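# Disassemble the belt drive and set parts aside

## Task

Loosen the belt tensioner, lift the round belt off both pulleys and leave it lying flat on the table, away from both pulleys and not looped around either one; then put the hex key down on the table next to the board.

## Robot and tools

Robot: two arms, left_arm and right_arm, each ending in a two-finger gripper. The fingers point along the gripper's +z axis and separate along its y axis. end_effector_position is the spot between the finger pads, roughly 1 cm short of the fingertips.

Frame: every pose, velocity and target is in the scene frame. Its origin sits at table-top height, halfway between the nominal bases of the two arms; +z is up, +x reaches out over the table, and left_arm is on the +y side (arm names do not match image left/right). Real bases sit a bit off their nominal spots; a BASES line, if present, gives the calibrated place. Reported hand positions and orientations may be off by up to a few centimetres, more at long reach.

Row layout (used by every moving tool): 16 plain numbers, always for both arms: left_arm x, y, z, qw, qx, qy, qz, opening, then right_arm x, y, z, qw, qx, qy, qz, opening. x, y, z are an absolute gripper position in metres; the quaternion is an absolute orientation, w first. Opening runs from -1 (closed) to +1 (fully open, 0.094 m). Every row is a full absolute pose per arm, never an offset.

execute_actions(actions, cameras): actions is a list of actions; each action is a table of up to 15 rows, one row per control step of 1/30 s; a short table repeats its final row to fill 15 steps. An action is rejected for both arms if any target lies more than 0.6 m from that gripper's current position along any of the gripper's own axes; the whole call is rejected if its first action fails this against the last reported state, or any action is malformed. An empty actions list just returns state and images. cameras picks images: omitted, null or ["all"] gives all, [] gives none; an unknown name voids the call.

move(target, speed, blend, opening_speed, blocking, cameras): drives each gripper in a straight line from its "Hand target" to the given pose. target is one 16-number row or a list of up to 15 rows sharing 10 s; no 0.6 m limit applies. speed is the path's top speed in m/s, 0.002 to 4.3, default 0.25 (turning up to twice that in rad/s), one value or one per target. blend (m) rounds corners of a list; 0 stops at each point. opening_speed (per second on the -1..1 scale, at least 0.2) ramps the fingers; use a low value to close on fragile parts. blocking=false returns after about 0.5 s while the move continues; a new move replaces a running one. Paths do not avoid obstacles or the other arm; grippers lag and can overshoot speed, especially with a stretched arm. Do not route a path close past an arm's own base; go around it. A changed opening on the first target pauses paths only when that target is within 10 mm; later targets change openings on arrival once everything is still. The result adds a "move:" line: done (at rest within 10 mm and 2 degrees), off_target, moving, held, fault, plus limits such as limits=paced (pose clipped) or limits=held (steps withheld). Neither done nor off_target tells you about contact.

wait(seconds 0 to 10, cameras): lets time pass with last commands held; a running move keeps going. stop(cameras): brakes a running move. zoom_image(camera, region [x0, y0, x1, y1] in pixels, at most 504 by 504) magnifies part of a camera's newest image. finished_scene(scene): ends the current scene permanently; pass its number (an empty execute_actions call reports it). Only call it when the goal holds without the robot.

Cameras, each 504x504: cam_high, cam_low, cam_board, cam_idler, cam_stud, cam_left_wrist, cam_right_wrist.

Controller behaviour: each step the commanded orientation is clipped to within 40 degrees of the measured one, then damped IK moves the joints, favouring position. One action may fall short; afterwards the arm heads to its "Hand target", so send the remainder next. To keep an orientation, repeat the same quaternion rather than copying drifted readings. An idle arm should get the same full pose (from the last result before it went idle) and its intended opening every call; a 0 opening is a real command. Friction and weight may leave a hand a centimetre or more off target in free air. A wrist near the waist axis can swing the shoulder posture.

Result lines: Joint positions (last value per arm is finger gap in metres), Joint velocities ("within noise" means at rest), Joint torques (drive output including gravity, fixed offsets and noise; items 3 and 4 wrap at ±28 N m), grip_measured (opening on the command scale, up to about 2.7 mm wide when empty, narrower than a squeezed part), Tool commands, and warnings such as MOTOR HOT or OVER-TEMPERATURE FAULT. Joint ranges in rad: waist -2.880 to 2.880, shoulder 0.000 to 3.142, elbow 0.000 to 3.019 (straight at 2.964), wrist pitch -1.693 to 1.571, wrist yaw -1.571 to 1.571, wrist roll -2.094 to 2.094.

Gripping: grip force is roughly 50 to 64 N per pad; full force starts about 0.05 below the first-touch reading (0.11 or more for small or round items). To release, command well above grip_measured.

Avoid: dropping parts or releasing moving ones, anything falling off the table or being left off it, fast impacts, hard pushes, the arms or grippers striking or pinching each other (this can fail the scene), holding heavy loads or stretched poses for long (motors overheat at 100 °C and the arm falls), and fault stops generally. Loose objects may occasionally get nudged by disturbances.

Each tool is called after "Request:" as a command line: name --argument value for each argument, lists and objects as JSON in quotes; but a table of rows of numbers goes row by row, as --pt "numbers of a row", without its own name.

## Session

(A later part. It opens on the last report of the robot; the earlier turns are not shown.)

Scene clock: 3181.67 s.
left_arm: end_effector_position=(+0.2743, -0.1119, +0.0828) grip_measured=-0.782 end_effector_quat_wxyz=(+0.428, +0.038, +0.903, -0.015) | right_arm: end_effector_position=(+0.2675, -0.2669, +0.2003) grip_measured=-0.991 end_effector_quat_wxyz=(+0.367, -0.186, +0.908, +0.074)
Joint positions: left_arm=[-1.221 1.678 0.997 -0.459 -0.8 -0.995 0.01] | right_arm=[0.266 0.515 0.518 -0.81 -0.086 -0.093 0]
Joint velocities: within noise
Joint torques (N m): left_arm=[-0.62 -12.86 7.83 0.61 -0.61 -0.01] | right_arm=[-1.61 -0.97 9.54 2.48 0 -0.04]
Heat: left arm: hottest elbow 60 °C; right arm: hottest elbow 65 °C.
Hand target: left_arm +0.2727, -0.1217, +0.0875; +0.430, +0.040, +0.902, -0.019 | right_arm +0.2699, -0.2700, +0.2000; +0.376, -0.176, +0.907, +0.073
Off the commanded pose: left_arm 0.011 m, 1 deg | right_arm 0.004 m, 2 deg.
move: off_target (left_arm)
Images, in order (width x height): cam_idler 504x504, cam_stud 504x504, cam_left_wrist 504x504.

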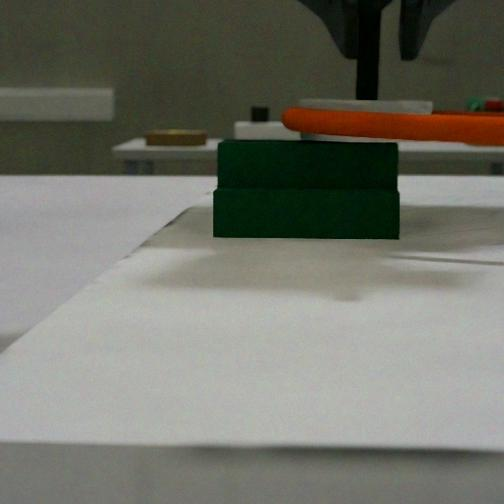

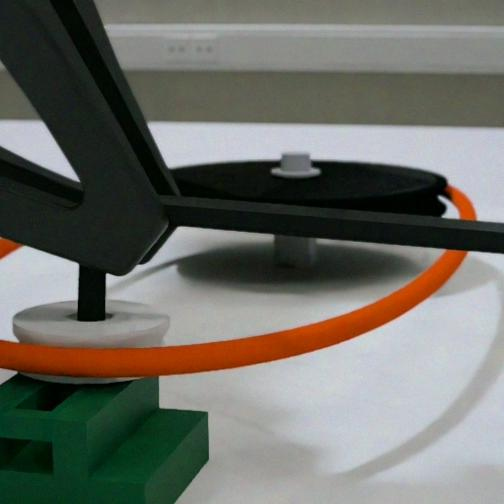

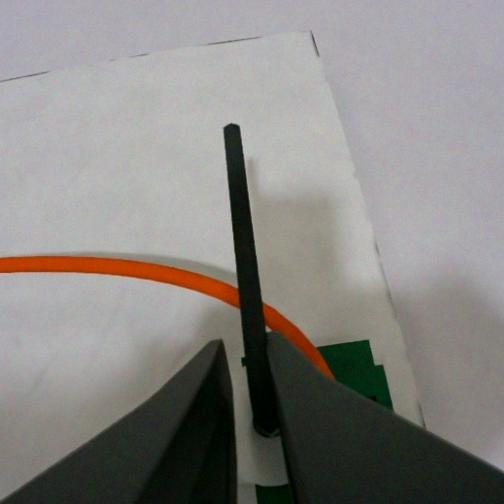

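Request:
move --pt "0.2728 -0.1290 0.0885 0.4301 0.0394 0.9017 -0.0188 -0.78 0.270 -0.270 0.200 0.3756 -0.1763 0.9069 0.0730 -1" --speed 0.03 --cameras '["cam_idler"]'

Request:
zoom_image --camera "cam_idler" --region '[290, 0, 450, 160]'

Scene clock: 3184.70 s.
left_arm: end_effector_position=(+0.2716, -0.1112, +0.0797) grip_measured=-0.782 end_effector_quat_wxyz=(+0.426, +0.043, +0.903, -0.009) | right_arm: end_effector_position=(+0.2675, -0.2669, +0.2003) grip_measured=-0.991 end_effector_quat_wxyz=(+0.367, -0.186, +0.908, +0.074)
Joint positions: left_arm=[-1.226 1.684 0.997 -0.468 -0.802 -0.995 0.01] | right_arm=[0.266 0.515 0.518 -0.81 -0.086 -0.093 0]
Joint velocities: within noise
Joint torques (N m): left_arm=[-0.62 -12.28 9.22 0.54 -0.59 -0.07] | right_arm=[-1.67 -1.14 9.55 2.47 0.01 -0.04]
Heat: left arm: hottest elbow 60 °C; right arm: hottest elbow 65 °C.
Hand target: left_arm +0.2725, -0.1283, +0.0888; +0.430, +0.040, +0.902, -0.019 | right_arm +0.2699, -0.2700, +0.2000; +0.376, -0.176, +0.907, +0.073
Off the commanded pose: left_arm 0.020 m, 1 deg | right_arm 0.004 m, 2 deg.
move: off_target (left_arm)
Images, in order (width x height): cam_idler 504x504.

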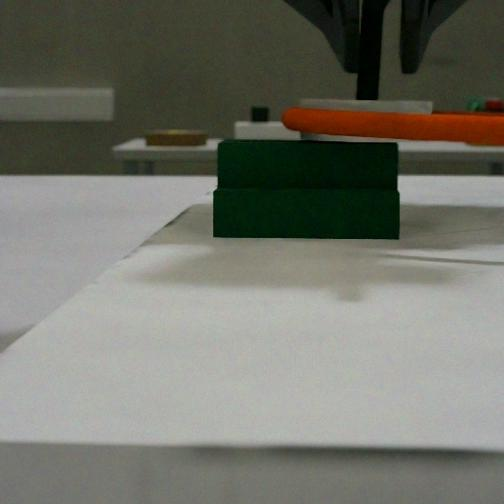

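Scaled by 3.150.

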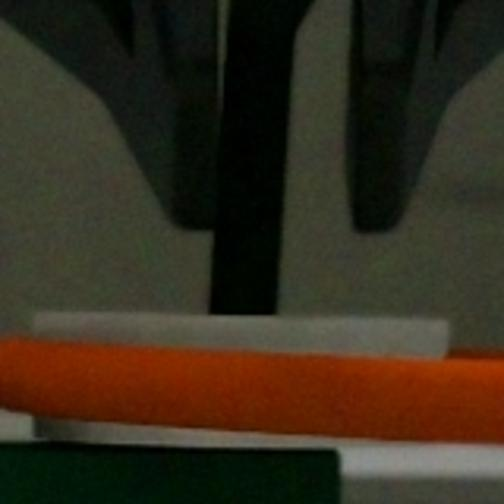

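Request:
move --pt "0.2728 -0.1320 0.0950 0.4301 0.0394 0.9017 -0.0188 -0.78 0.270 -0.270 0.200 0.3756 -0.1763 0.9069 0.0730 -1" --speed 0.03 --cameras '["cam_idler"]'

Request:
zoom_image --camera "cam_idler" --region '[290, 0, 450, 160]'

Scene clock: 3188.10 s.
left_arm: end_effector_position=(+0.2709, -0.1115, +0.0815) grip_measured=-0.782 end_effector_quat_wxyz=(+0.424, +0.047, +0.904, -0.004) | right_arm: end_effector_position=(+0.2675, -0.2669, +0.2003) grip_measured=-0.991 end_effector_quat_wxyz=(+0.367, -0.186, +0.908, +0.074)
Joint positions: left_arm=[-1.228 1.684 1.006 -0.492 -0.802 -0.995 0.01] | right_arm=[0.266 0.515 0.518 -0.81 -0.086 -0.093 0]
Joint velocities: within noise
Joint torques (N m): left_arm=[-0.62 -12.81 9.58 0.61 -0.63 -0.09] | right_arm=[-1.61 -1.14 9.52 2.5 0.01 -0.04]
Heat: left arm: hottest elbow 61 °C; right arm: hottest elbow 65 °C.
Hand target: left_arm +0.2724, -0.1311, +0.0954; +0.430, +0.040, +0.902, -0.019 | right_arm +0.2699, -0.2700, +0.2000; +0.376, -0.176, +0.907, +0.073
Off the commanded pose: left_arm 0.025 m, 2 deg | right_arm 0.004 m, 2 deg.
move: off_target (left_arm)
Images, in order (width x height): cam_idler 504x504.

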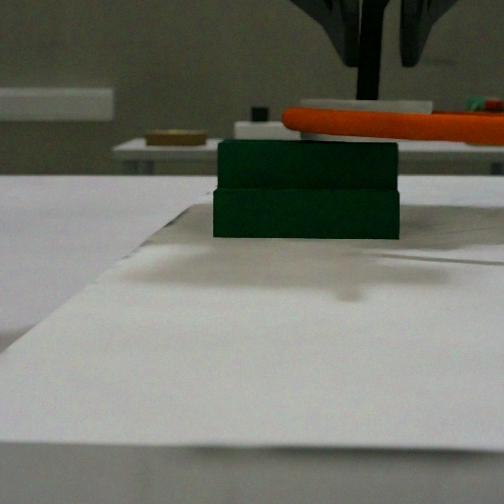

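Scaled by 3.150.

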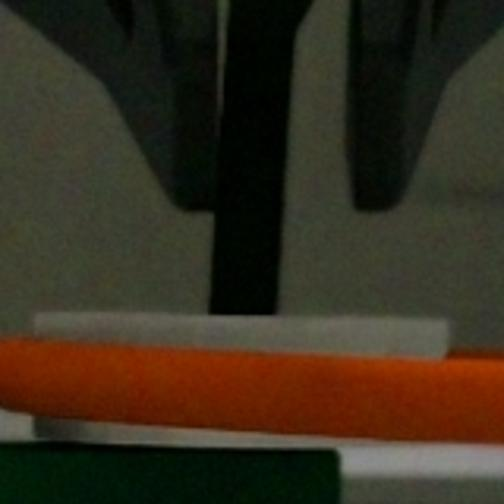

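Request:
move --pt "0.2650 -0.1360 0.0950 0.4301 0.0394 0.9017 -0.0188 -0.78 0.270 -0.270 0.200 0.3756 -0.1763 0.9069 0.0730 -1" --speed 0.03 --cameras '["cam_idler"]'

Request:
zoom_image --camera "cam_idler" --region '[290, 0, 450, 160]'

Scene clock: 3193.13 s.
left_arm: end_effector_position=(+0.2637, -0.1134, +0.0821) grip_measured=-0.782 end_effector_quat_wxyz=(+0.425, +0.047, +0.904, -0.002) | right_arm: end_effector_position=(+0.2675, -0.2669, +0.2003) grip_measured=-0.991 end_effector_quat_wxyz=(+0.367, -0.186, +0.908, +0.074)
Joint positions: left_arm=[-1.245 1.685 1.012 -0.516 -0.811 -1.017 0.01] | right_arm=[0.266 0.515 0.518 -0.81 -0.086 -0.093 0]
Joint velocities: within noise
Joint torques (N m): left_arm=[-0.73 -12.4 9.85 0.59 -0.58 -0.1] | right_arm=[-1.73 -1.08 9.52 2.5 0.01 -0.04]
Heat: left arm: hottest elbow 61 °C; right arm: hottest elbow 65 °C.
Hand target: left_arm +0.2645, -0.1350, +0.0953; +0.430, +0.040, +0.902, -0.019 | right_arm +0.2699, -0.2700, +0.2000; +0.376, -0.176, +0.907, +0.073
Off the commanded pose: left_arm 0.026 m, 2 deg | right_arm 0.004 m, 2 deg.
move: off_target (left_arm)
Images, in order (width x height): cam_idler 504x504.

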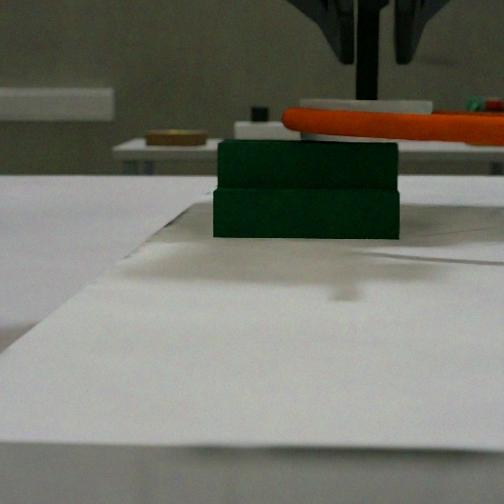

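Scaled by 3.150.

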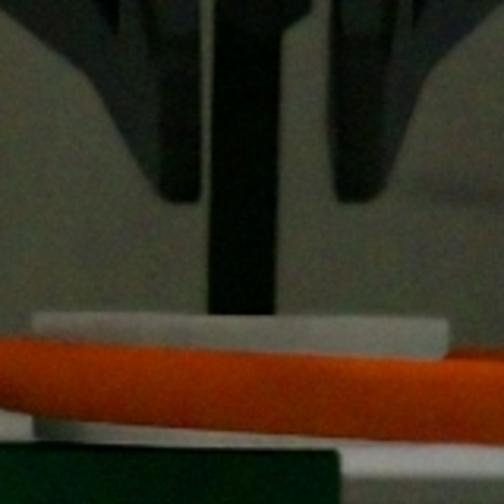

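Request:
execute_actions --actions '[]' --cameras '["cam_stud","cam_left_wrist"]'

Request:
zoom_image --camera "cam_stud" --region '[0, 150, 250, 400]'

Scene clock: 3199.83 s.
left_arm: end_effector_position=(+0.2637, -0.1134, +0.0821) grip_measured=-0.782 end_effector_quat_wxyz=(+0.425, +0.047, +0.904, -0.002) | right_arm: end_effector_position=(+0.2675, -0.2669, +0.2003) grip_measured=-0.991 end_effector_quat_wxyz=(+0.367, -0.186, +0.908, +0.074)
Joint positions: left_arm=[-1.245 1.685 1.012 -0.516 -0.811 -1.019 0.01] | right_arm=[0.266 0.515 0.518 -0.81 -0.086 -0.093 0]
Joint velocities: within noise
Joint torques (N m): left_arm=[-0.67 -12.51 9.81 0.64 -0.59 -0.09] | right_arm=[-1.73 -1.08 9.55 2.47 0 -0.04]
Heat: left arm: hottest elbow 61 °C; right arm: hottest elbow 65 °C.
Hand target: left_arm +0.2645, -0.1349, +0.0953; +0.430, +0.040, +0.902, -0.019 | right_arm +0.2699, -0.2700, +0.2000; +0.376, -0.176, +0.907, +0.073
Tool commands: left_gripper/opening=-0.78 right_gripper/opening=-1.0
Off the commanded pose: left_arm 0.026 m, 2 deg | right_arm 0.004 m, 2 deg.
Images, in order (width x height): cam_stud 504x504, cam_left_wrist 504x504.

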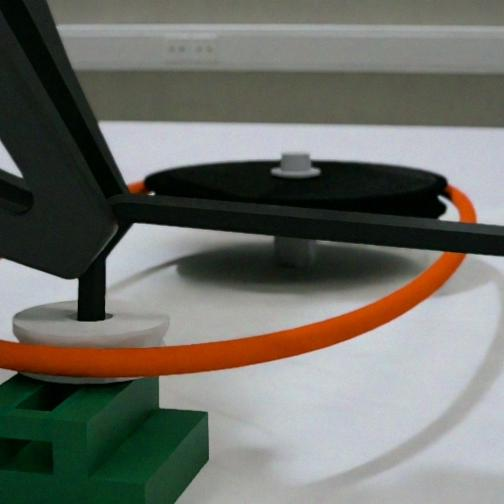

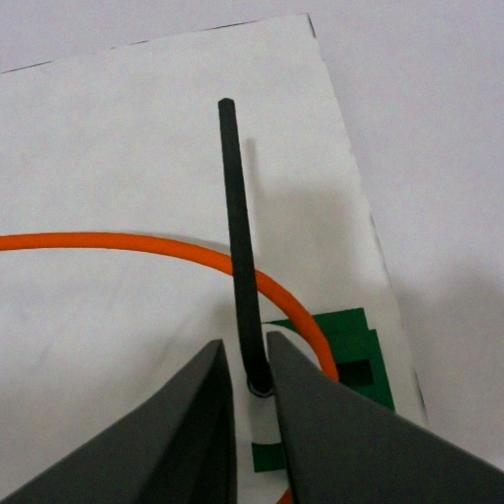

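Scaled by 2.016.

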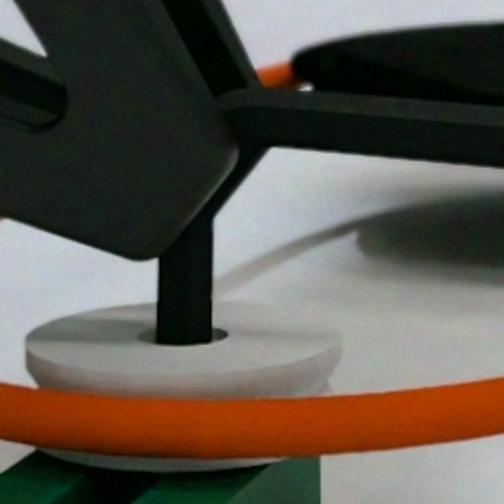

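Request:
move --pt "0.2650 -0.1360 0.0950 0.4301 0.0394 0.9017 -0.0188 -1 0.270 -0.270 0.200 0.3756 -0.1763 0.9069 0.0730 -1" --speed 0.03 --opening_speed 0.2 --cameras '["cam_idler","cam_stud","cam_left_wrist"]'

Request:
zoom_image --camera "cam_idler" --region '[290, 0, 450, 160]'

Scene clock: 3206.33 s.
left_arm: end_effector_position=(+0.2635, -0.1148, +0.0827) grip_measured=-0.928 end_effector_quat_wxyz=(+0.425, +0.046, +0.904, -0.003) | right_arm: end_effector_position=(+0.2675, -0.2669, +0.2003) grip_measured=-0.991 end_effector_quat_wxyz=(+0.367, -0.186, +0.908, +0.074)
Joint positions: left_arm=[-1.246 1.686 1.015 -0.516 -0.811 -1.02 0.003] | right_arm=[0.266 0.515 0.518 -0.81 -0.086 -0.093 0]
Joint velocities: within noise
Joint torques (N m): left_arm=[-0.67 -12.51 9.66 0.65 -0.57 -0.09] | right_arm=[-1.61 -1.03 9.58 2.48 0.01 -0.03]
Heat: left arm: hottest elbow 61 °C; right arm: hottest elbow 65 °C.
Hand target: left_arm +0.2645, -0.1350, +0.0953; +0.430, +0.040, +0.902, -0.019 | right_arm +0.2699, -0.2700, +0.2000; +0.376, -0.176, +0.907, +0.073
Off the commanded pose: left_arm 0.025 m, 2 deg | right_arm 0.004 m, 2 deg.
move: off_target (left_arm)
Images, in order (width x height): cam_idler 504x504, cam_stud 504x504, cam_left_wrist 504x504.

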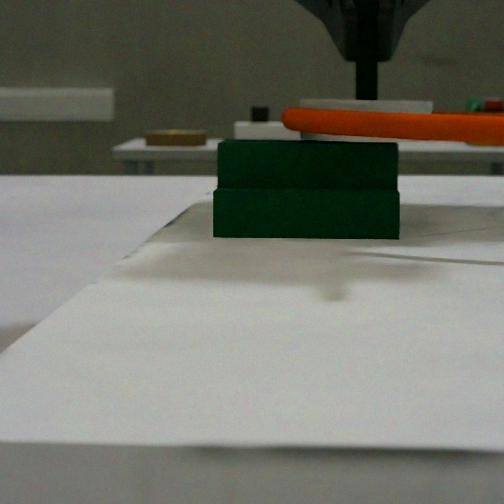

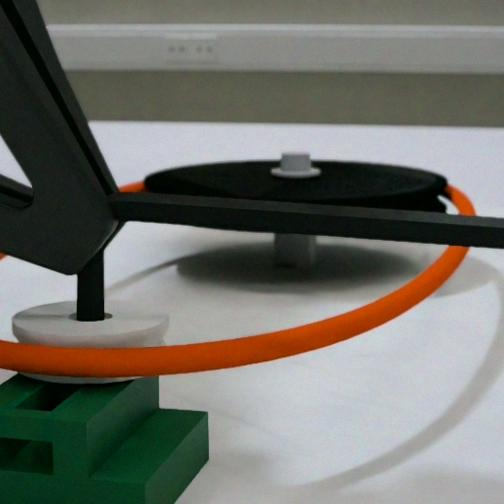

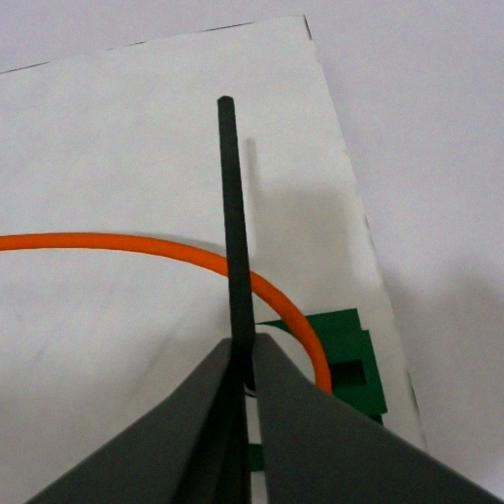

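Scaled by 3.150.

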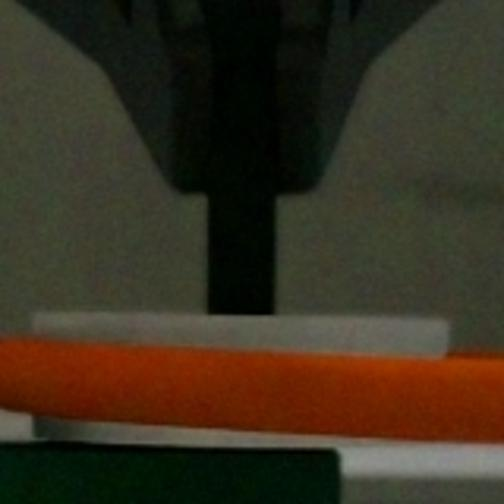

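Request:
move --pt "0.2650 -0.1360 0.1080 0.4301 0.0394 0.9017 -0.0188 -1 0.270 -0.270 0.200 0.3756 -0.1763 0.9069 0.0730 -1" --speed 0.03 --cameras '["cam_idler","cam_stud"]'

Request:
zoom_image --camera "cam_idler" --region '[290, 0, 450, 160]'

Scene clock: 3209.60 s.
left_arm: end_effector_position=(+0.2632, -0.1142, +0.0851) grip_measured=-0.929 end_effector_quat_wxyz=(+0.422, +0.051, +0.905, +0.005) | right_arm: end_effector_position=(+0.2675, -0.2669, +0.2003) grip_measured=-0.991 end_effector_quat_wxyz=(+0.367, -0.186, +0.908, +0.074)
Joint positions: left_arm=[-1.246 1.686 1.027 -0.549 -0.811 -1.02 0.003] | right_arm=[0.266 0.515 0.518 -0.81 -0.086 -0.093 0]
Joint velocities: within noise
Joint torques (N m): left_arm=[-0.56 -14.51 9.7 0.57 -0.55 -0.09] | right_arm=[-1.67 -0.91 9.54 2.45 0 -0.04]
Heat: left arm: hottest elbow 62 °C; right arm: hottest elbow 65 °C.
Hand target: left_arm +0.2644, -0.1348, +0.1083; +0.430, +0.040, +0.902, -0.019 | right_arm +0.2699, -0.2700, +0.2000; +0.376, -0.176, +0.907, +0.073
Off the commanded pose: left_arm 0.032 m, 3 deg | right_arm 0.004 m, 2 deg.
move: off_target (left_arm)
Images, in order (width x height): cam_idler 504x504, cam_stud 504x504.

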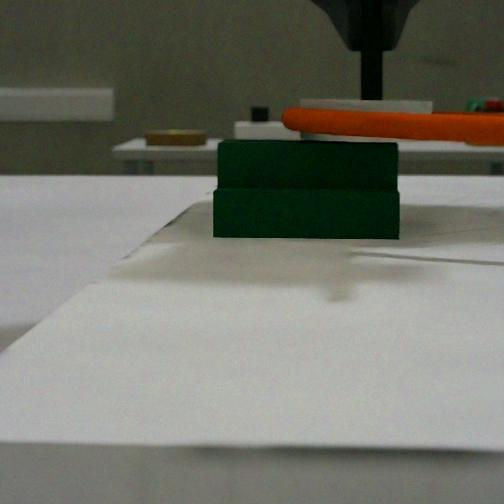

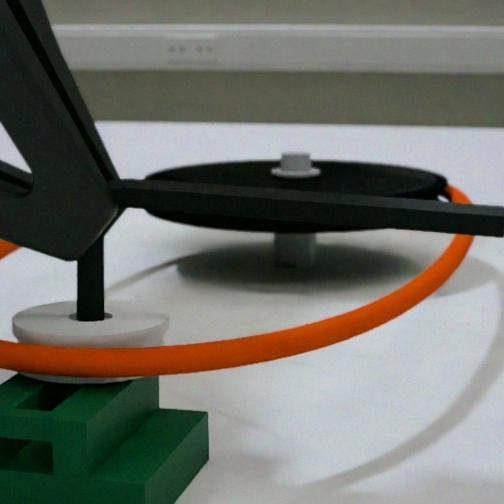

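Scaled by 3.150.

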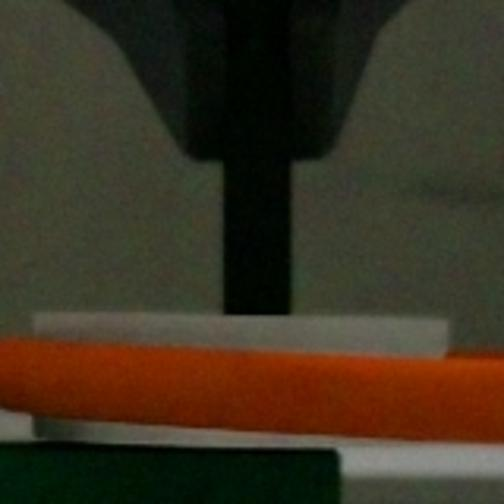

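Request:
move --pt "0.2650 -0.1340 0.1300 0.4301 0.0394 0.9017 -0.0188 -1 0.270 -0.270 0.200 0.3756 -0.1763 0.9069 0.0730 -1" --pt "0.2600 -0.1000 0.180 0.4301 0.0394 0.9017 -0.0188 -1 0.270 -0.270 0.200 0.3756 -0.1763 0.9069 0.0730 -1" --speed 0.05

Scene clock: 3216.40 s.
left_arm: end_effector_position=(+0.2560, -0.0894, +0.1560) grip_measured=-0.929 end_effector_quat_wxyz=(+0.424, +0.048, +0.904, +0.000) | right_arm: end_effector_position=(+0.2675, -0.2669, +0.2003) grip_measured=-0.991 end_effector_quat_wxyz=(+0.367, -0.186, +0.908, +0.074)
Joint positions: left_arm=[-1.246 1.515 1.033 -0.713 -0.811 -1.02 0.003] | right_arm=[0.266 0.515 0.518 -0.81 -0.086 -0.093 0]
Joint velocities: within noise
Joint torques (N m): left_arm=[0.32 -13.86 9.42 0.61 -0.42 0.05] | right_arm=[-1.61 -1.03 9.55 2.47 0 -0.04]
Heat: left arm: hottest elbow 64 °C; right arm: hottest elbow 65 °C.
Hand target: left_arm +0.2597, -0.0993, +0.1801; +0.430, +0.039, +0.902, -0.019 | right_arm +0.2699, -0.2700, +0.2000; +0.376, -0.176, +0.907, +0.073
Off the commanded pose: left_arm 0.026 m, 3 deg | right_arm 0.004 m, 2 deg.
move: off_target (left_arm)

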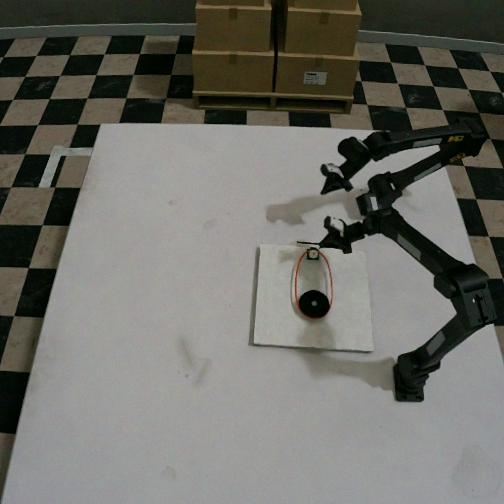

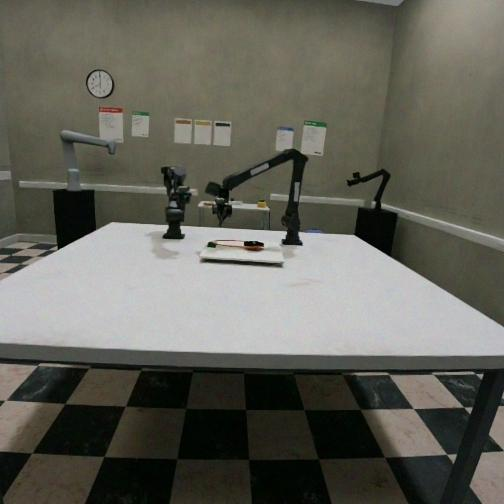

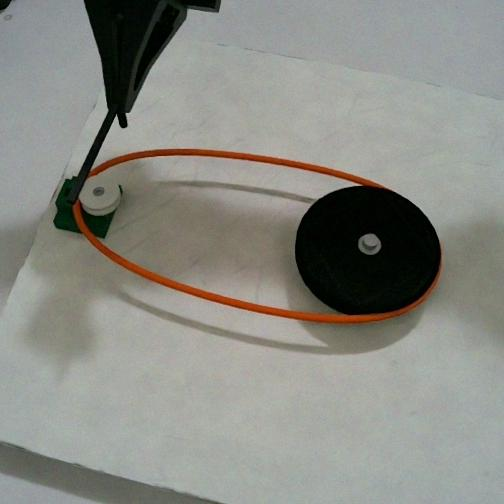

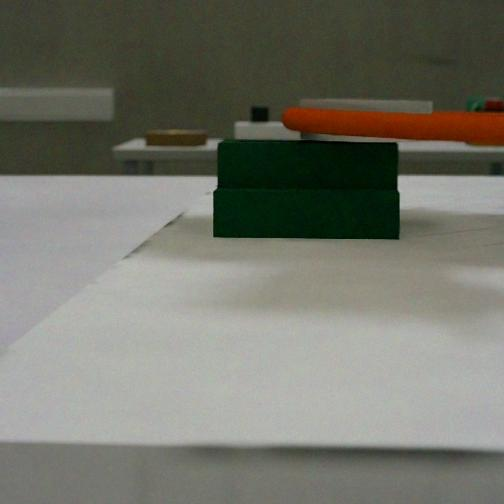

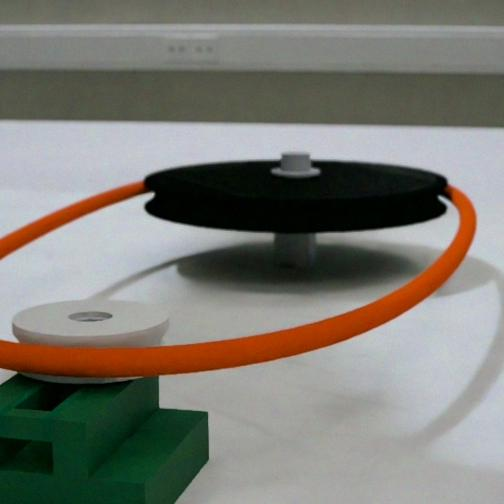

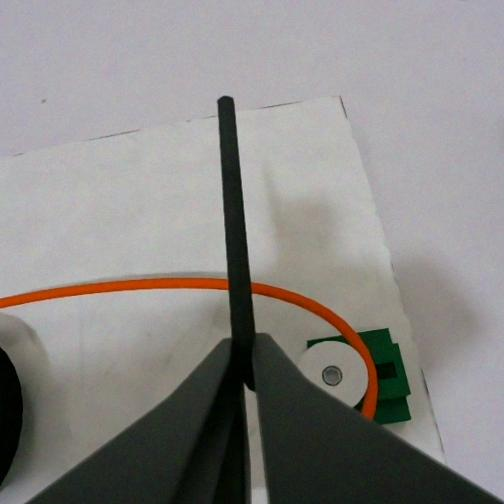

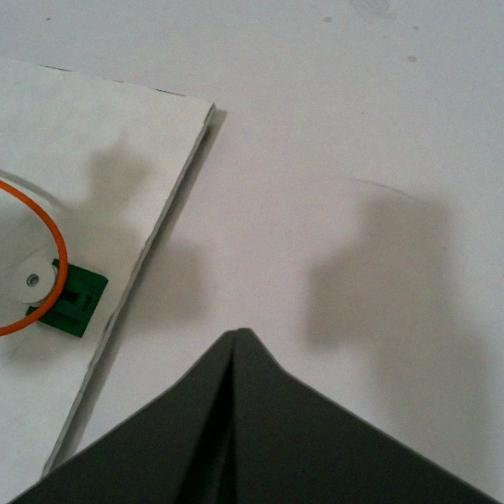

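Request:
move --pt "0.2600 -0.0600 0.230 0.4301 0.0394 0.9017 -0.0188 -1 0.270 -0.270 0.200 0.3756 -0.1763 0.9069 0.0730 -1" --pt "0.2800 0.1500 0.240 0.4226 0 0.9063 0 -1 0.270 -0.270 0.200 0.3756 -0.1763 0.9069 0.0730 -1" --pt "0.3200 0.2850 0.150 0.2791 -0.1677 0.8105 -0.4869 -1 0.270 -0.270 0.200 0.3756 -0.1763 0.9069 0.0730 -1" --speed '[0.12,0.2,0.2]' --cameras '["cam_high","cam_low","cam_left_wrist"]'

Scene clock: 3239.57 s.
left_arm: end_effector_position=(+0.3192, +0.2822, +0.1526) grip_measured=-0.929 end_effector_quat_wxyz=(+0.272, -0.171, +0.811, -0.489) | right_arm: end_effector_position=(+0.2675, -0.2669, +0.2003) grip_measured=-0.991 end_effector_quat_wxyz=(+0.367, -0.186, +0.908, +0.074)
Joint positions: left_arm=[0.356 0.918 0.359 -0.241 1.022 -0.55 0.003] | right_arm=[0.266 0.515 0.518 -0.81 -0.086 -0.093 0]
Joint velocities: within noise
Joint torques (N m): left_arm=[1.03 -1.9 6.45 2.15 0.68 0.22] | right_arm=[-1.79 -1.03 9.54 2.48 0 -0.05]
Heat: left arm: hottest elbow 66 °C; right arm: hottest elbow 65 °C.
Hand target: left_arm +0.3199, +0.2850, +0.1501; +0.279, -0.168, +0.811, -0.487 | right_arm +0.2699, -0.2700, +0.2000; +0.376, -0.176, +0.907, +0.073
Off the commanded pose: left_arm 0.004 m, 1 deg | right_arm 0.004 m, 2 deg.
move: done
Images, in order (width x height): cam_high 504x504, cam_low 504x504, cam_left_wrist 504x504.

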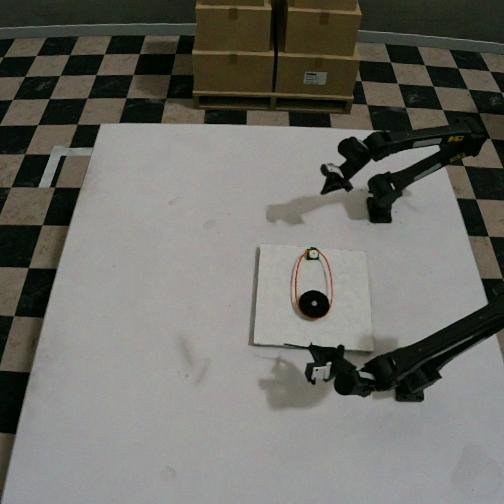

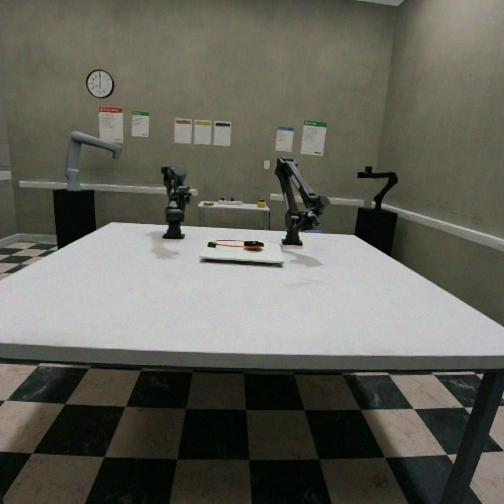

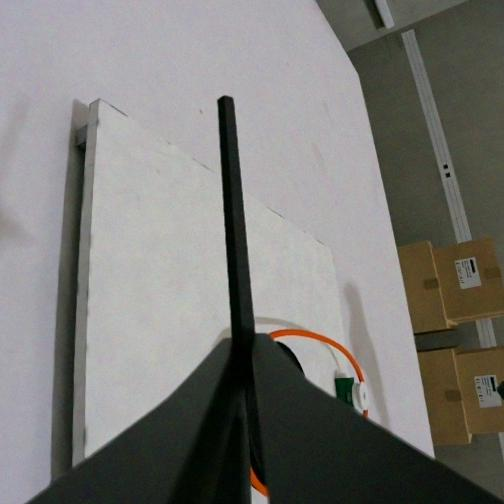

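Request:
move --pt "0.3300 0.3250 0.080 0.2791 -0.1677 0.8105 -0.4869 -1 0.270 -0.270 0.200 0.3756 -0.1763 0.9069 0.0730 -1" --speed 0.1 --cameras '["cam_high","cam_low","cam_left_wrist"]'

Request:
zoom_image --camera "cam_high" --region '[230, 230, 440, 440]'

Request:
zoom_image --camera "cam_low" --region '[180, 190, 340, 290]'

Scene clock: 3246.70 s.
left_arm: end_effector_position=(+0.3265, +0.3199, +0.0794) grip_measured=-0.929 end_effector_quat_wxyz=(+0.268, -0.173, +0.811, -0.490) | right_arm: end_effector_position=(+0.2675, -0.2669, +0.2003) grip_measured=-0.991 end_effector_quat_wxyz=(+0.367, -0.186, +0.908, +0.074)
Joint positions: left_arm=[0.496 1.27 0.343 -0.084 1.11 -0.32 0.003] | right_arm=[0.266 0.515 0.518 -0.81 -0.086 -0.093 0]
Joint velocities: within noise
Joint torques (N m): left_arm=[1.14 -4.37 5.38 1.83 0.78 0.2] | right_arm=[-1.73 -1.08 9.52 2.5 0 -0.04]
Heat: left arm: hottest elbow 65 °C; right arm: hottest elbow 65 °C.
Hand target: left_arm +0.3299, +0.3249, +0.0801; +0.279, -0.168, +0.811, -0.487 | right_arm +0.2699, -0.2700, +0.2000; +0.376, -0.176, +0.907, +0.073
Off the commanded pose: left_arm 0.006 m, 1 deg | right_arm 0.004 m, 2 deg.
move: done
Images, in order (width x height): cam_high 504x504, cam_low 504x504, cam_left_wrist 504x504.

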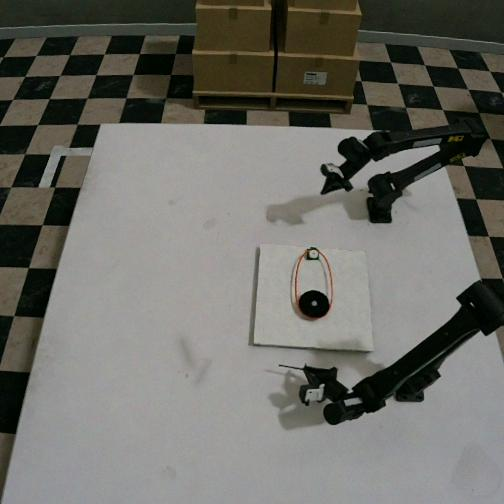

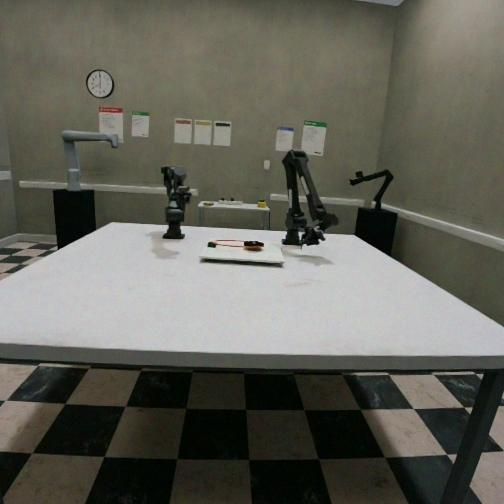

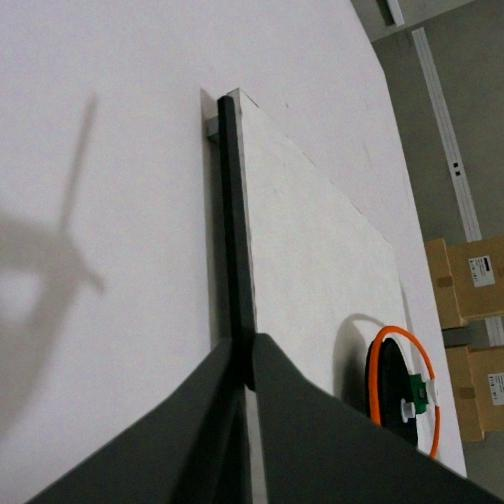

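Scaled by 2.400.

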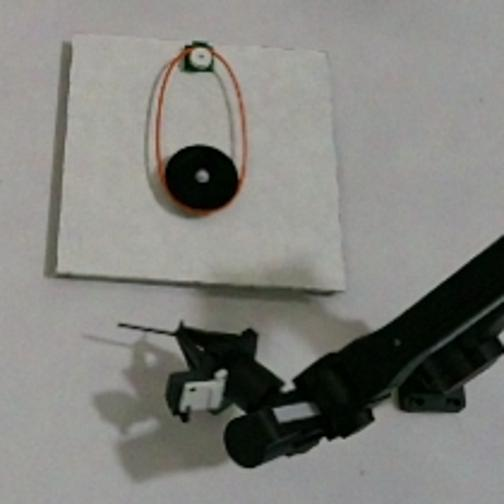

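Scaled by 3.150.

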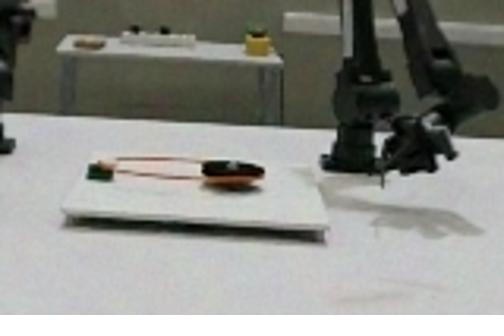

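Request:
move --pt "0.3320 0.3250 0.036 0.2791 -0.1677 0.8105 -0.4869 -1 0.270 -0.270 0.200 0.3756 -0.1763 0.9069 0.0730 -1" --speed 0.06 --cameras '["cam_high","cam_low","cam_left_wrist"]'

Request:
zoom_image --camera "cam_low" --region '[270, 210, 350, 280]'

Scene clock: 3250.97 s.
left_arm: end_effector_position=(+0.3344, +0.3238, +0.0392) grip_measured=-0.929 end_effector_quat_wxyz=(+0.277, -0.165, +0.812, -0.487) | right_arm: end_effector_position=(+0.2675, -0.2669, +0.2003) grip_measured=-0.991 end_effector_quat_wxyz=(+0.367, -0.186, +0.908, +0.074)
Joint positions: left_arm=[0.496 1.478 0.327 0.158 1.11 -0.313 0.003] | right_arm=[0.266 0.515 0.518 -0.81 -0.086 -0.093 0]
Joint velocities: within noise
Joint torques (N m): left_arm=[0.85 -5.66 3.18 1.85 0.72 0.08] | right_arm=[-1.73 -1.03 9.55 2.48 0.01 -0.04]
Heat: left arm: hottest elbow 65 °C; right arm: hottest elbow 65 °C.
Hand target: left_arm +0.3320, +0.3250, +0.0361; +0.279, -0.168, +0.811, -0.487 | right_arm +0.2699, -0.2700, +0.2000; +0.376, -0.176, +0.907, +0.073
Off the commanded pose: left_arm 0.004 m, 0 deg | right_arm 0.004 m, 2 deg.
move: done
Images, in order (width x height): cam_high 504x504, cam_low 504x504, cam_left_wrist 504x504.

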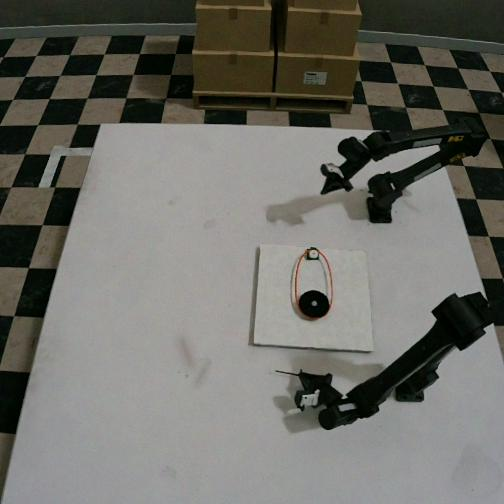

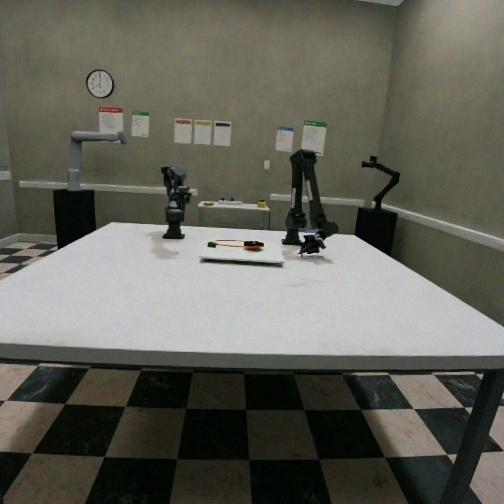

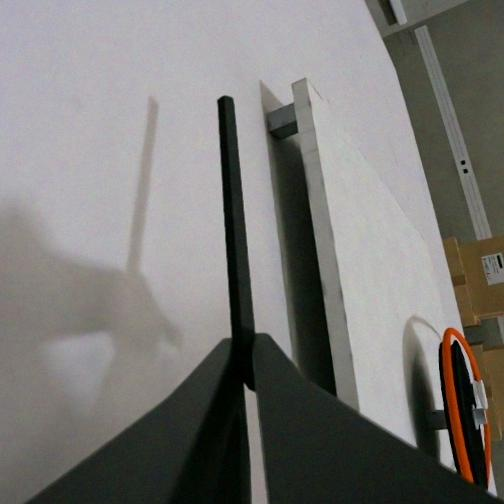

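Scaled by 6.300.

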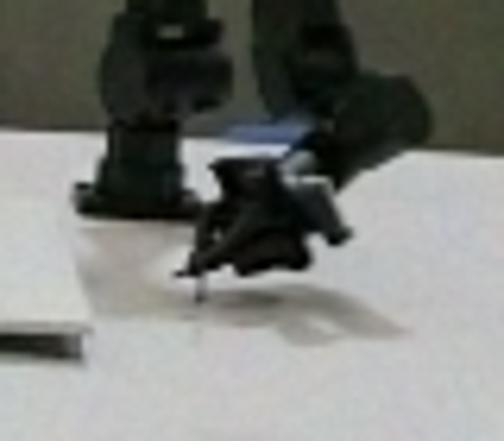

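Request:
move --pt "0.3310 0.3250 0.027 0.2791 -0.1677 0.8105 -0.4869 -1 0.270 -0.270 0.200 0.3756 -0.1763 0.9069 0.0730 -1" --speed 0.03 --cameras '["cam_low","cam_left_wrist"]'

Request:
zoom_image --camera "cam_low" --region '[280, 225, 330, 275]'

Scene clock: 3254.83 s.
left_arm: end_effector_position=(+0.3330, +0.3231, +0.0296) grip_measured=-0.929 end_effector_quat_wxyz=(+0.275, -0.166, +0.812, -0.487) | right_arm: end_effector_position=(+0.2675, -0.2669, +0.2003) grip_measured=-0.991 end_effector_quat_wxyz=(+0.367, -0.186, +0.908, +0.074)
Joint positions: left_arm=[0.496 1.522 0.321 0.204 1.11 -0.313 0.003] | right_arm=[0.266 0.515 0.518 -0.81 -0.086 -0.093 0]
Joint velocities: within noise
Joint torques (N m): left_arm=[1.03 -5.95 2.99 1.89 0.74 0.11] | right_arm=[-1.49 -1.03 9.55 2.48 0.01 -0.04]
Heat: left arm: hottest elbow 64 °C; right arm: hottest elbow 65 °C.
Hand target: left_arm +0.3310, +0.3250, +0.0271; +0.279, -0.168, +0.811, -0.487 | right_arm +0.2699, -0.2700, +0.2000; +0.376, -0.176, +0.907, +0.073
Off the commanded pose: left_arm 0.004 m, 0 deg | right_arm 0.004 m, 2 deg.
move: done
Images, in order (width x height): cam_low 504x504, cam_left_wrist 504x504.

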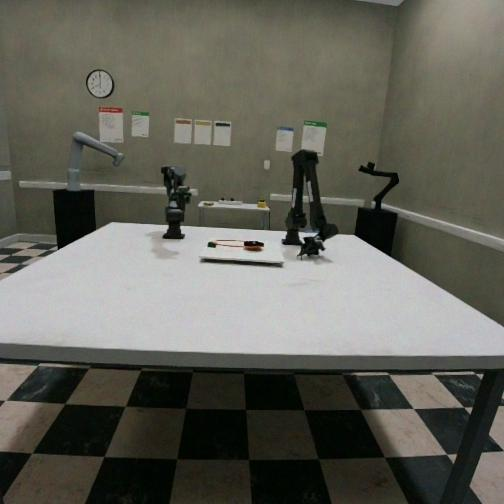

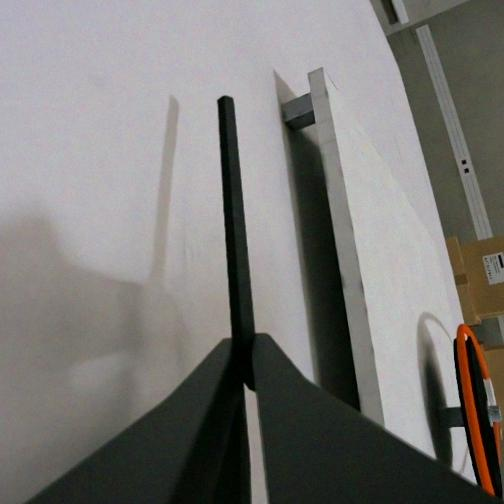

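Scaled by 10.080.

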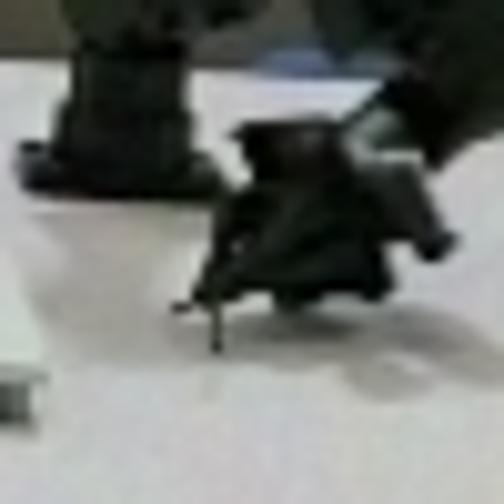

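Request:
move --pt "0.3305 0.3250 0.017 0.2791 -0.1677 0.8105 -0.4869 -1 0.270 -0.270 0.200 0.3756 -0.1763 0.9069 0.0730 -1" --speed 0.03 --cameras '["cam_low","cam_left_wrist"]'

Request:
zoom_image --camera "cam_low" --region '[280, 225, 330, 275]'

Scene clock: 3261.20 s.
left_arm: end_effector_position=(+0.3353, +0.3230, +0.0278) grip_measured=-0.929 end_effector_quat_wxyz=(+0.283, -0.157, +0.808, -0.492) | right_arm: end_effector_position=(+0.2675, -0.2669, +0.2003) grip_measured=-0.991 end_effector_quat_wxyz=(+0.367, -0.186, +0.908, +0.074)
Joint positions: left_arm=[0.496 1.552 0.321 0.256 1.127 -0.314 0.003] | right_arm=[0.266 0.515 0.518 -0.81 -0.086 -0.093 0]
Joint velocities: within noise
Joint torques (N m): left_arm=[1.03 -4.6 2.55 1.78 0.16 0.14] | right_arm=[-1.67 -1.03 9.52 2.48 0.01 -0.03]
Heat: left arm: hottest elbow 63 °C; right arm: hottest elbow 65 °C.
Hand target: left_arm +0.3303, +0.3248, +0.0176; +0.279, -0.167, +0.811, -0.487 | right_arm +0.2699, -0.2700, +0.2000; +0.376, -0.176, +0.907, +0.073
Off the commanded pose: left_arm 0.012 m, 1 deg | right_arm 0.004 m, 2 deg.
move: off_target (left_arm)
Images, in order (width x height): cam_low 504x504, cam_left_wrist 504x504.

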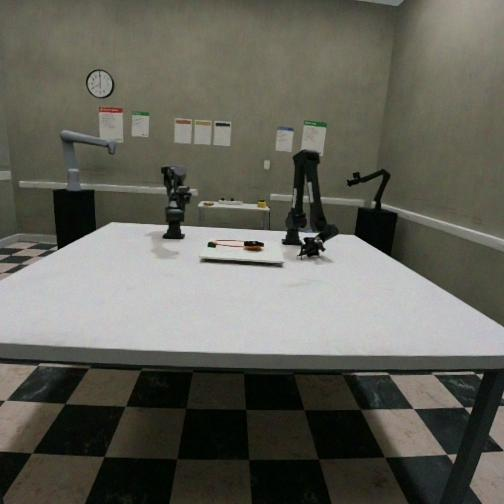

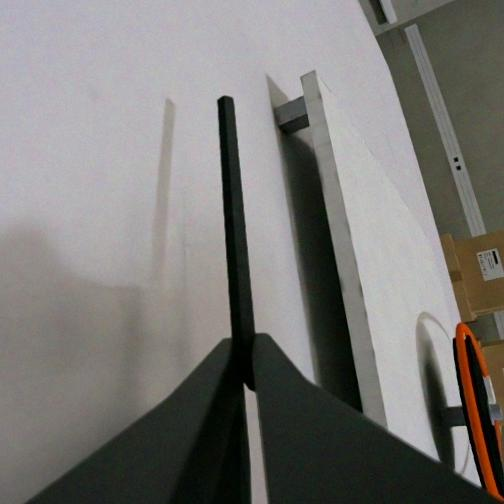

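Scaled by 10.080.

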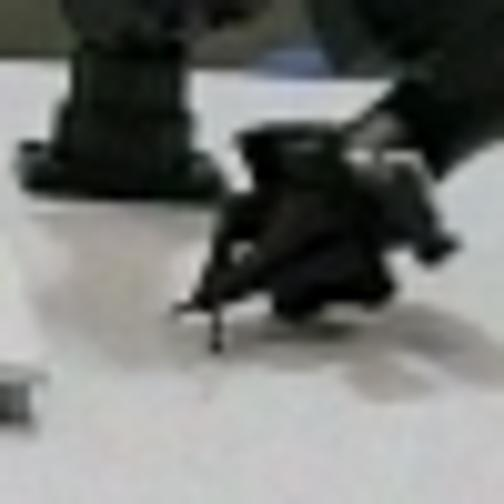

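Request:
move --pt "0.3305 0.3250 0.060 0.2791 -0.1677 0.8105 -0.4869 -1 0.270 -0.270 0.200 0.3756 -0.1763 0.9069 0.0730 -1" --pt "0.3305 0.3250 0.050 0.2778 -0.1151 0.8811 -0.3650 -1 0.270 -0.270 0.200 0.3756 -0.1763 0.9069 0.0730 -1" --pt "0.3305 0.3250 0.034 0.2778 -0.1151 0.8811 -0.3650 -1 0.270 -0.270 0.200 0.3756 -0.1763 0.9069 0.0730 -1" --speed 0.06 --cameras '["cam_low","cam_left_wrist"]'

Request:
zoom_image --camera "cam_low" --region '[280, 225, 330, 275]'

Scene clock: 3278.17 s.
left_arm: end_effector_position=(+0.3159, +0.3229, +0.0276) grip_measured=-0.929 end_effector_quat_wxyz=(+0.262, -0.134, +0.881, -0.370) | right_arm: end_effector_position=(+0.2675, -0.2669, +0.2003) grip_measured=-0.991 end_effector_quat_wxyz=(+0.367, -0.186, +0.908, +0.074)
Joint positions: left_arm=[0.433 1.309 0.321 -0.115 0.85 -0.126 0.003] | right_arm=[0.266 0.515 0.518 -0.81 -0.086 -0.093 0]
Joint velocities: within noise
Joint torques (N m): left_arm=[-0.91 -4.42 6.56 1.77 0.52 0.17] | right_arm=[-1.61 -1.03 9.55 2.5 0.01 -0.03]
Heat: left arm: hottest elbow 60 °C; right arm: hottest elbow 65 °C.
Hand target: left_arm +0.3299, +0.3250, +0.0345; +0.278, -0.115, +0.881, -0.365 | right_arm +0.2699, -0.2700, +0.2000; +0.376, -0.176, +0.907, +0.073
Off the commanded pose: left_arm 0.016 m, 3 deg | right_arm 0.004 m, 2 deg.
move: off_target (left_arm)
Images, in order (width x height): cam_low 504x504, cam_left_wrist 504x504.

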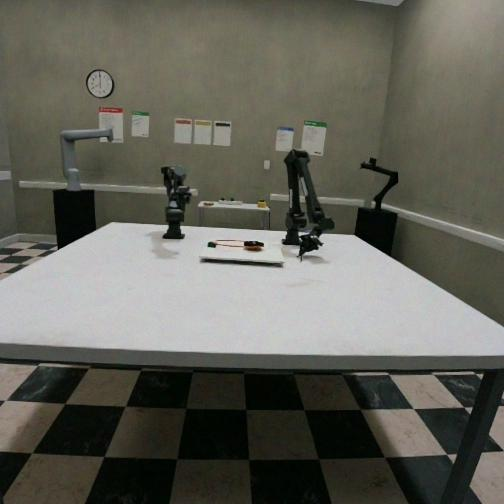

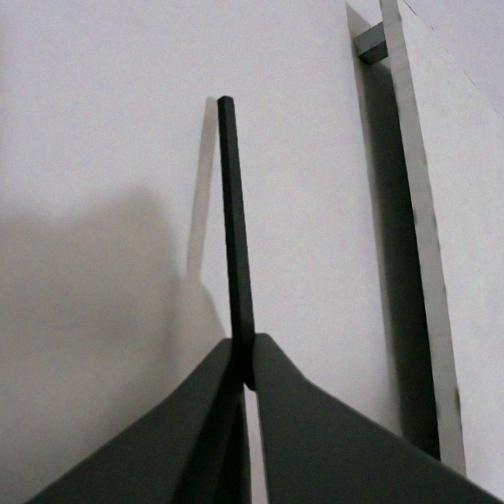

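Scaled by 10.080.

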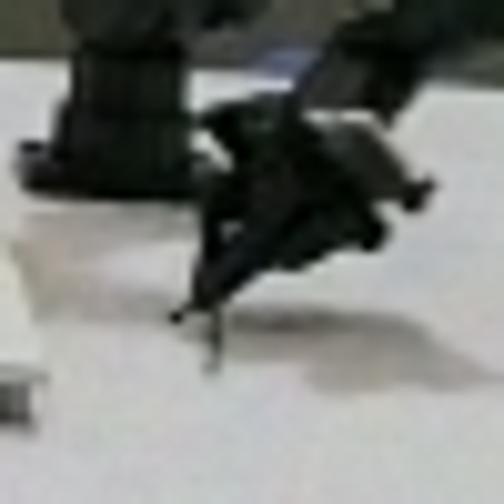

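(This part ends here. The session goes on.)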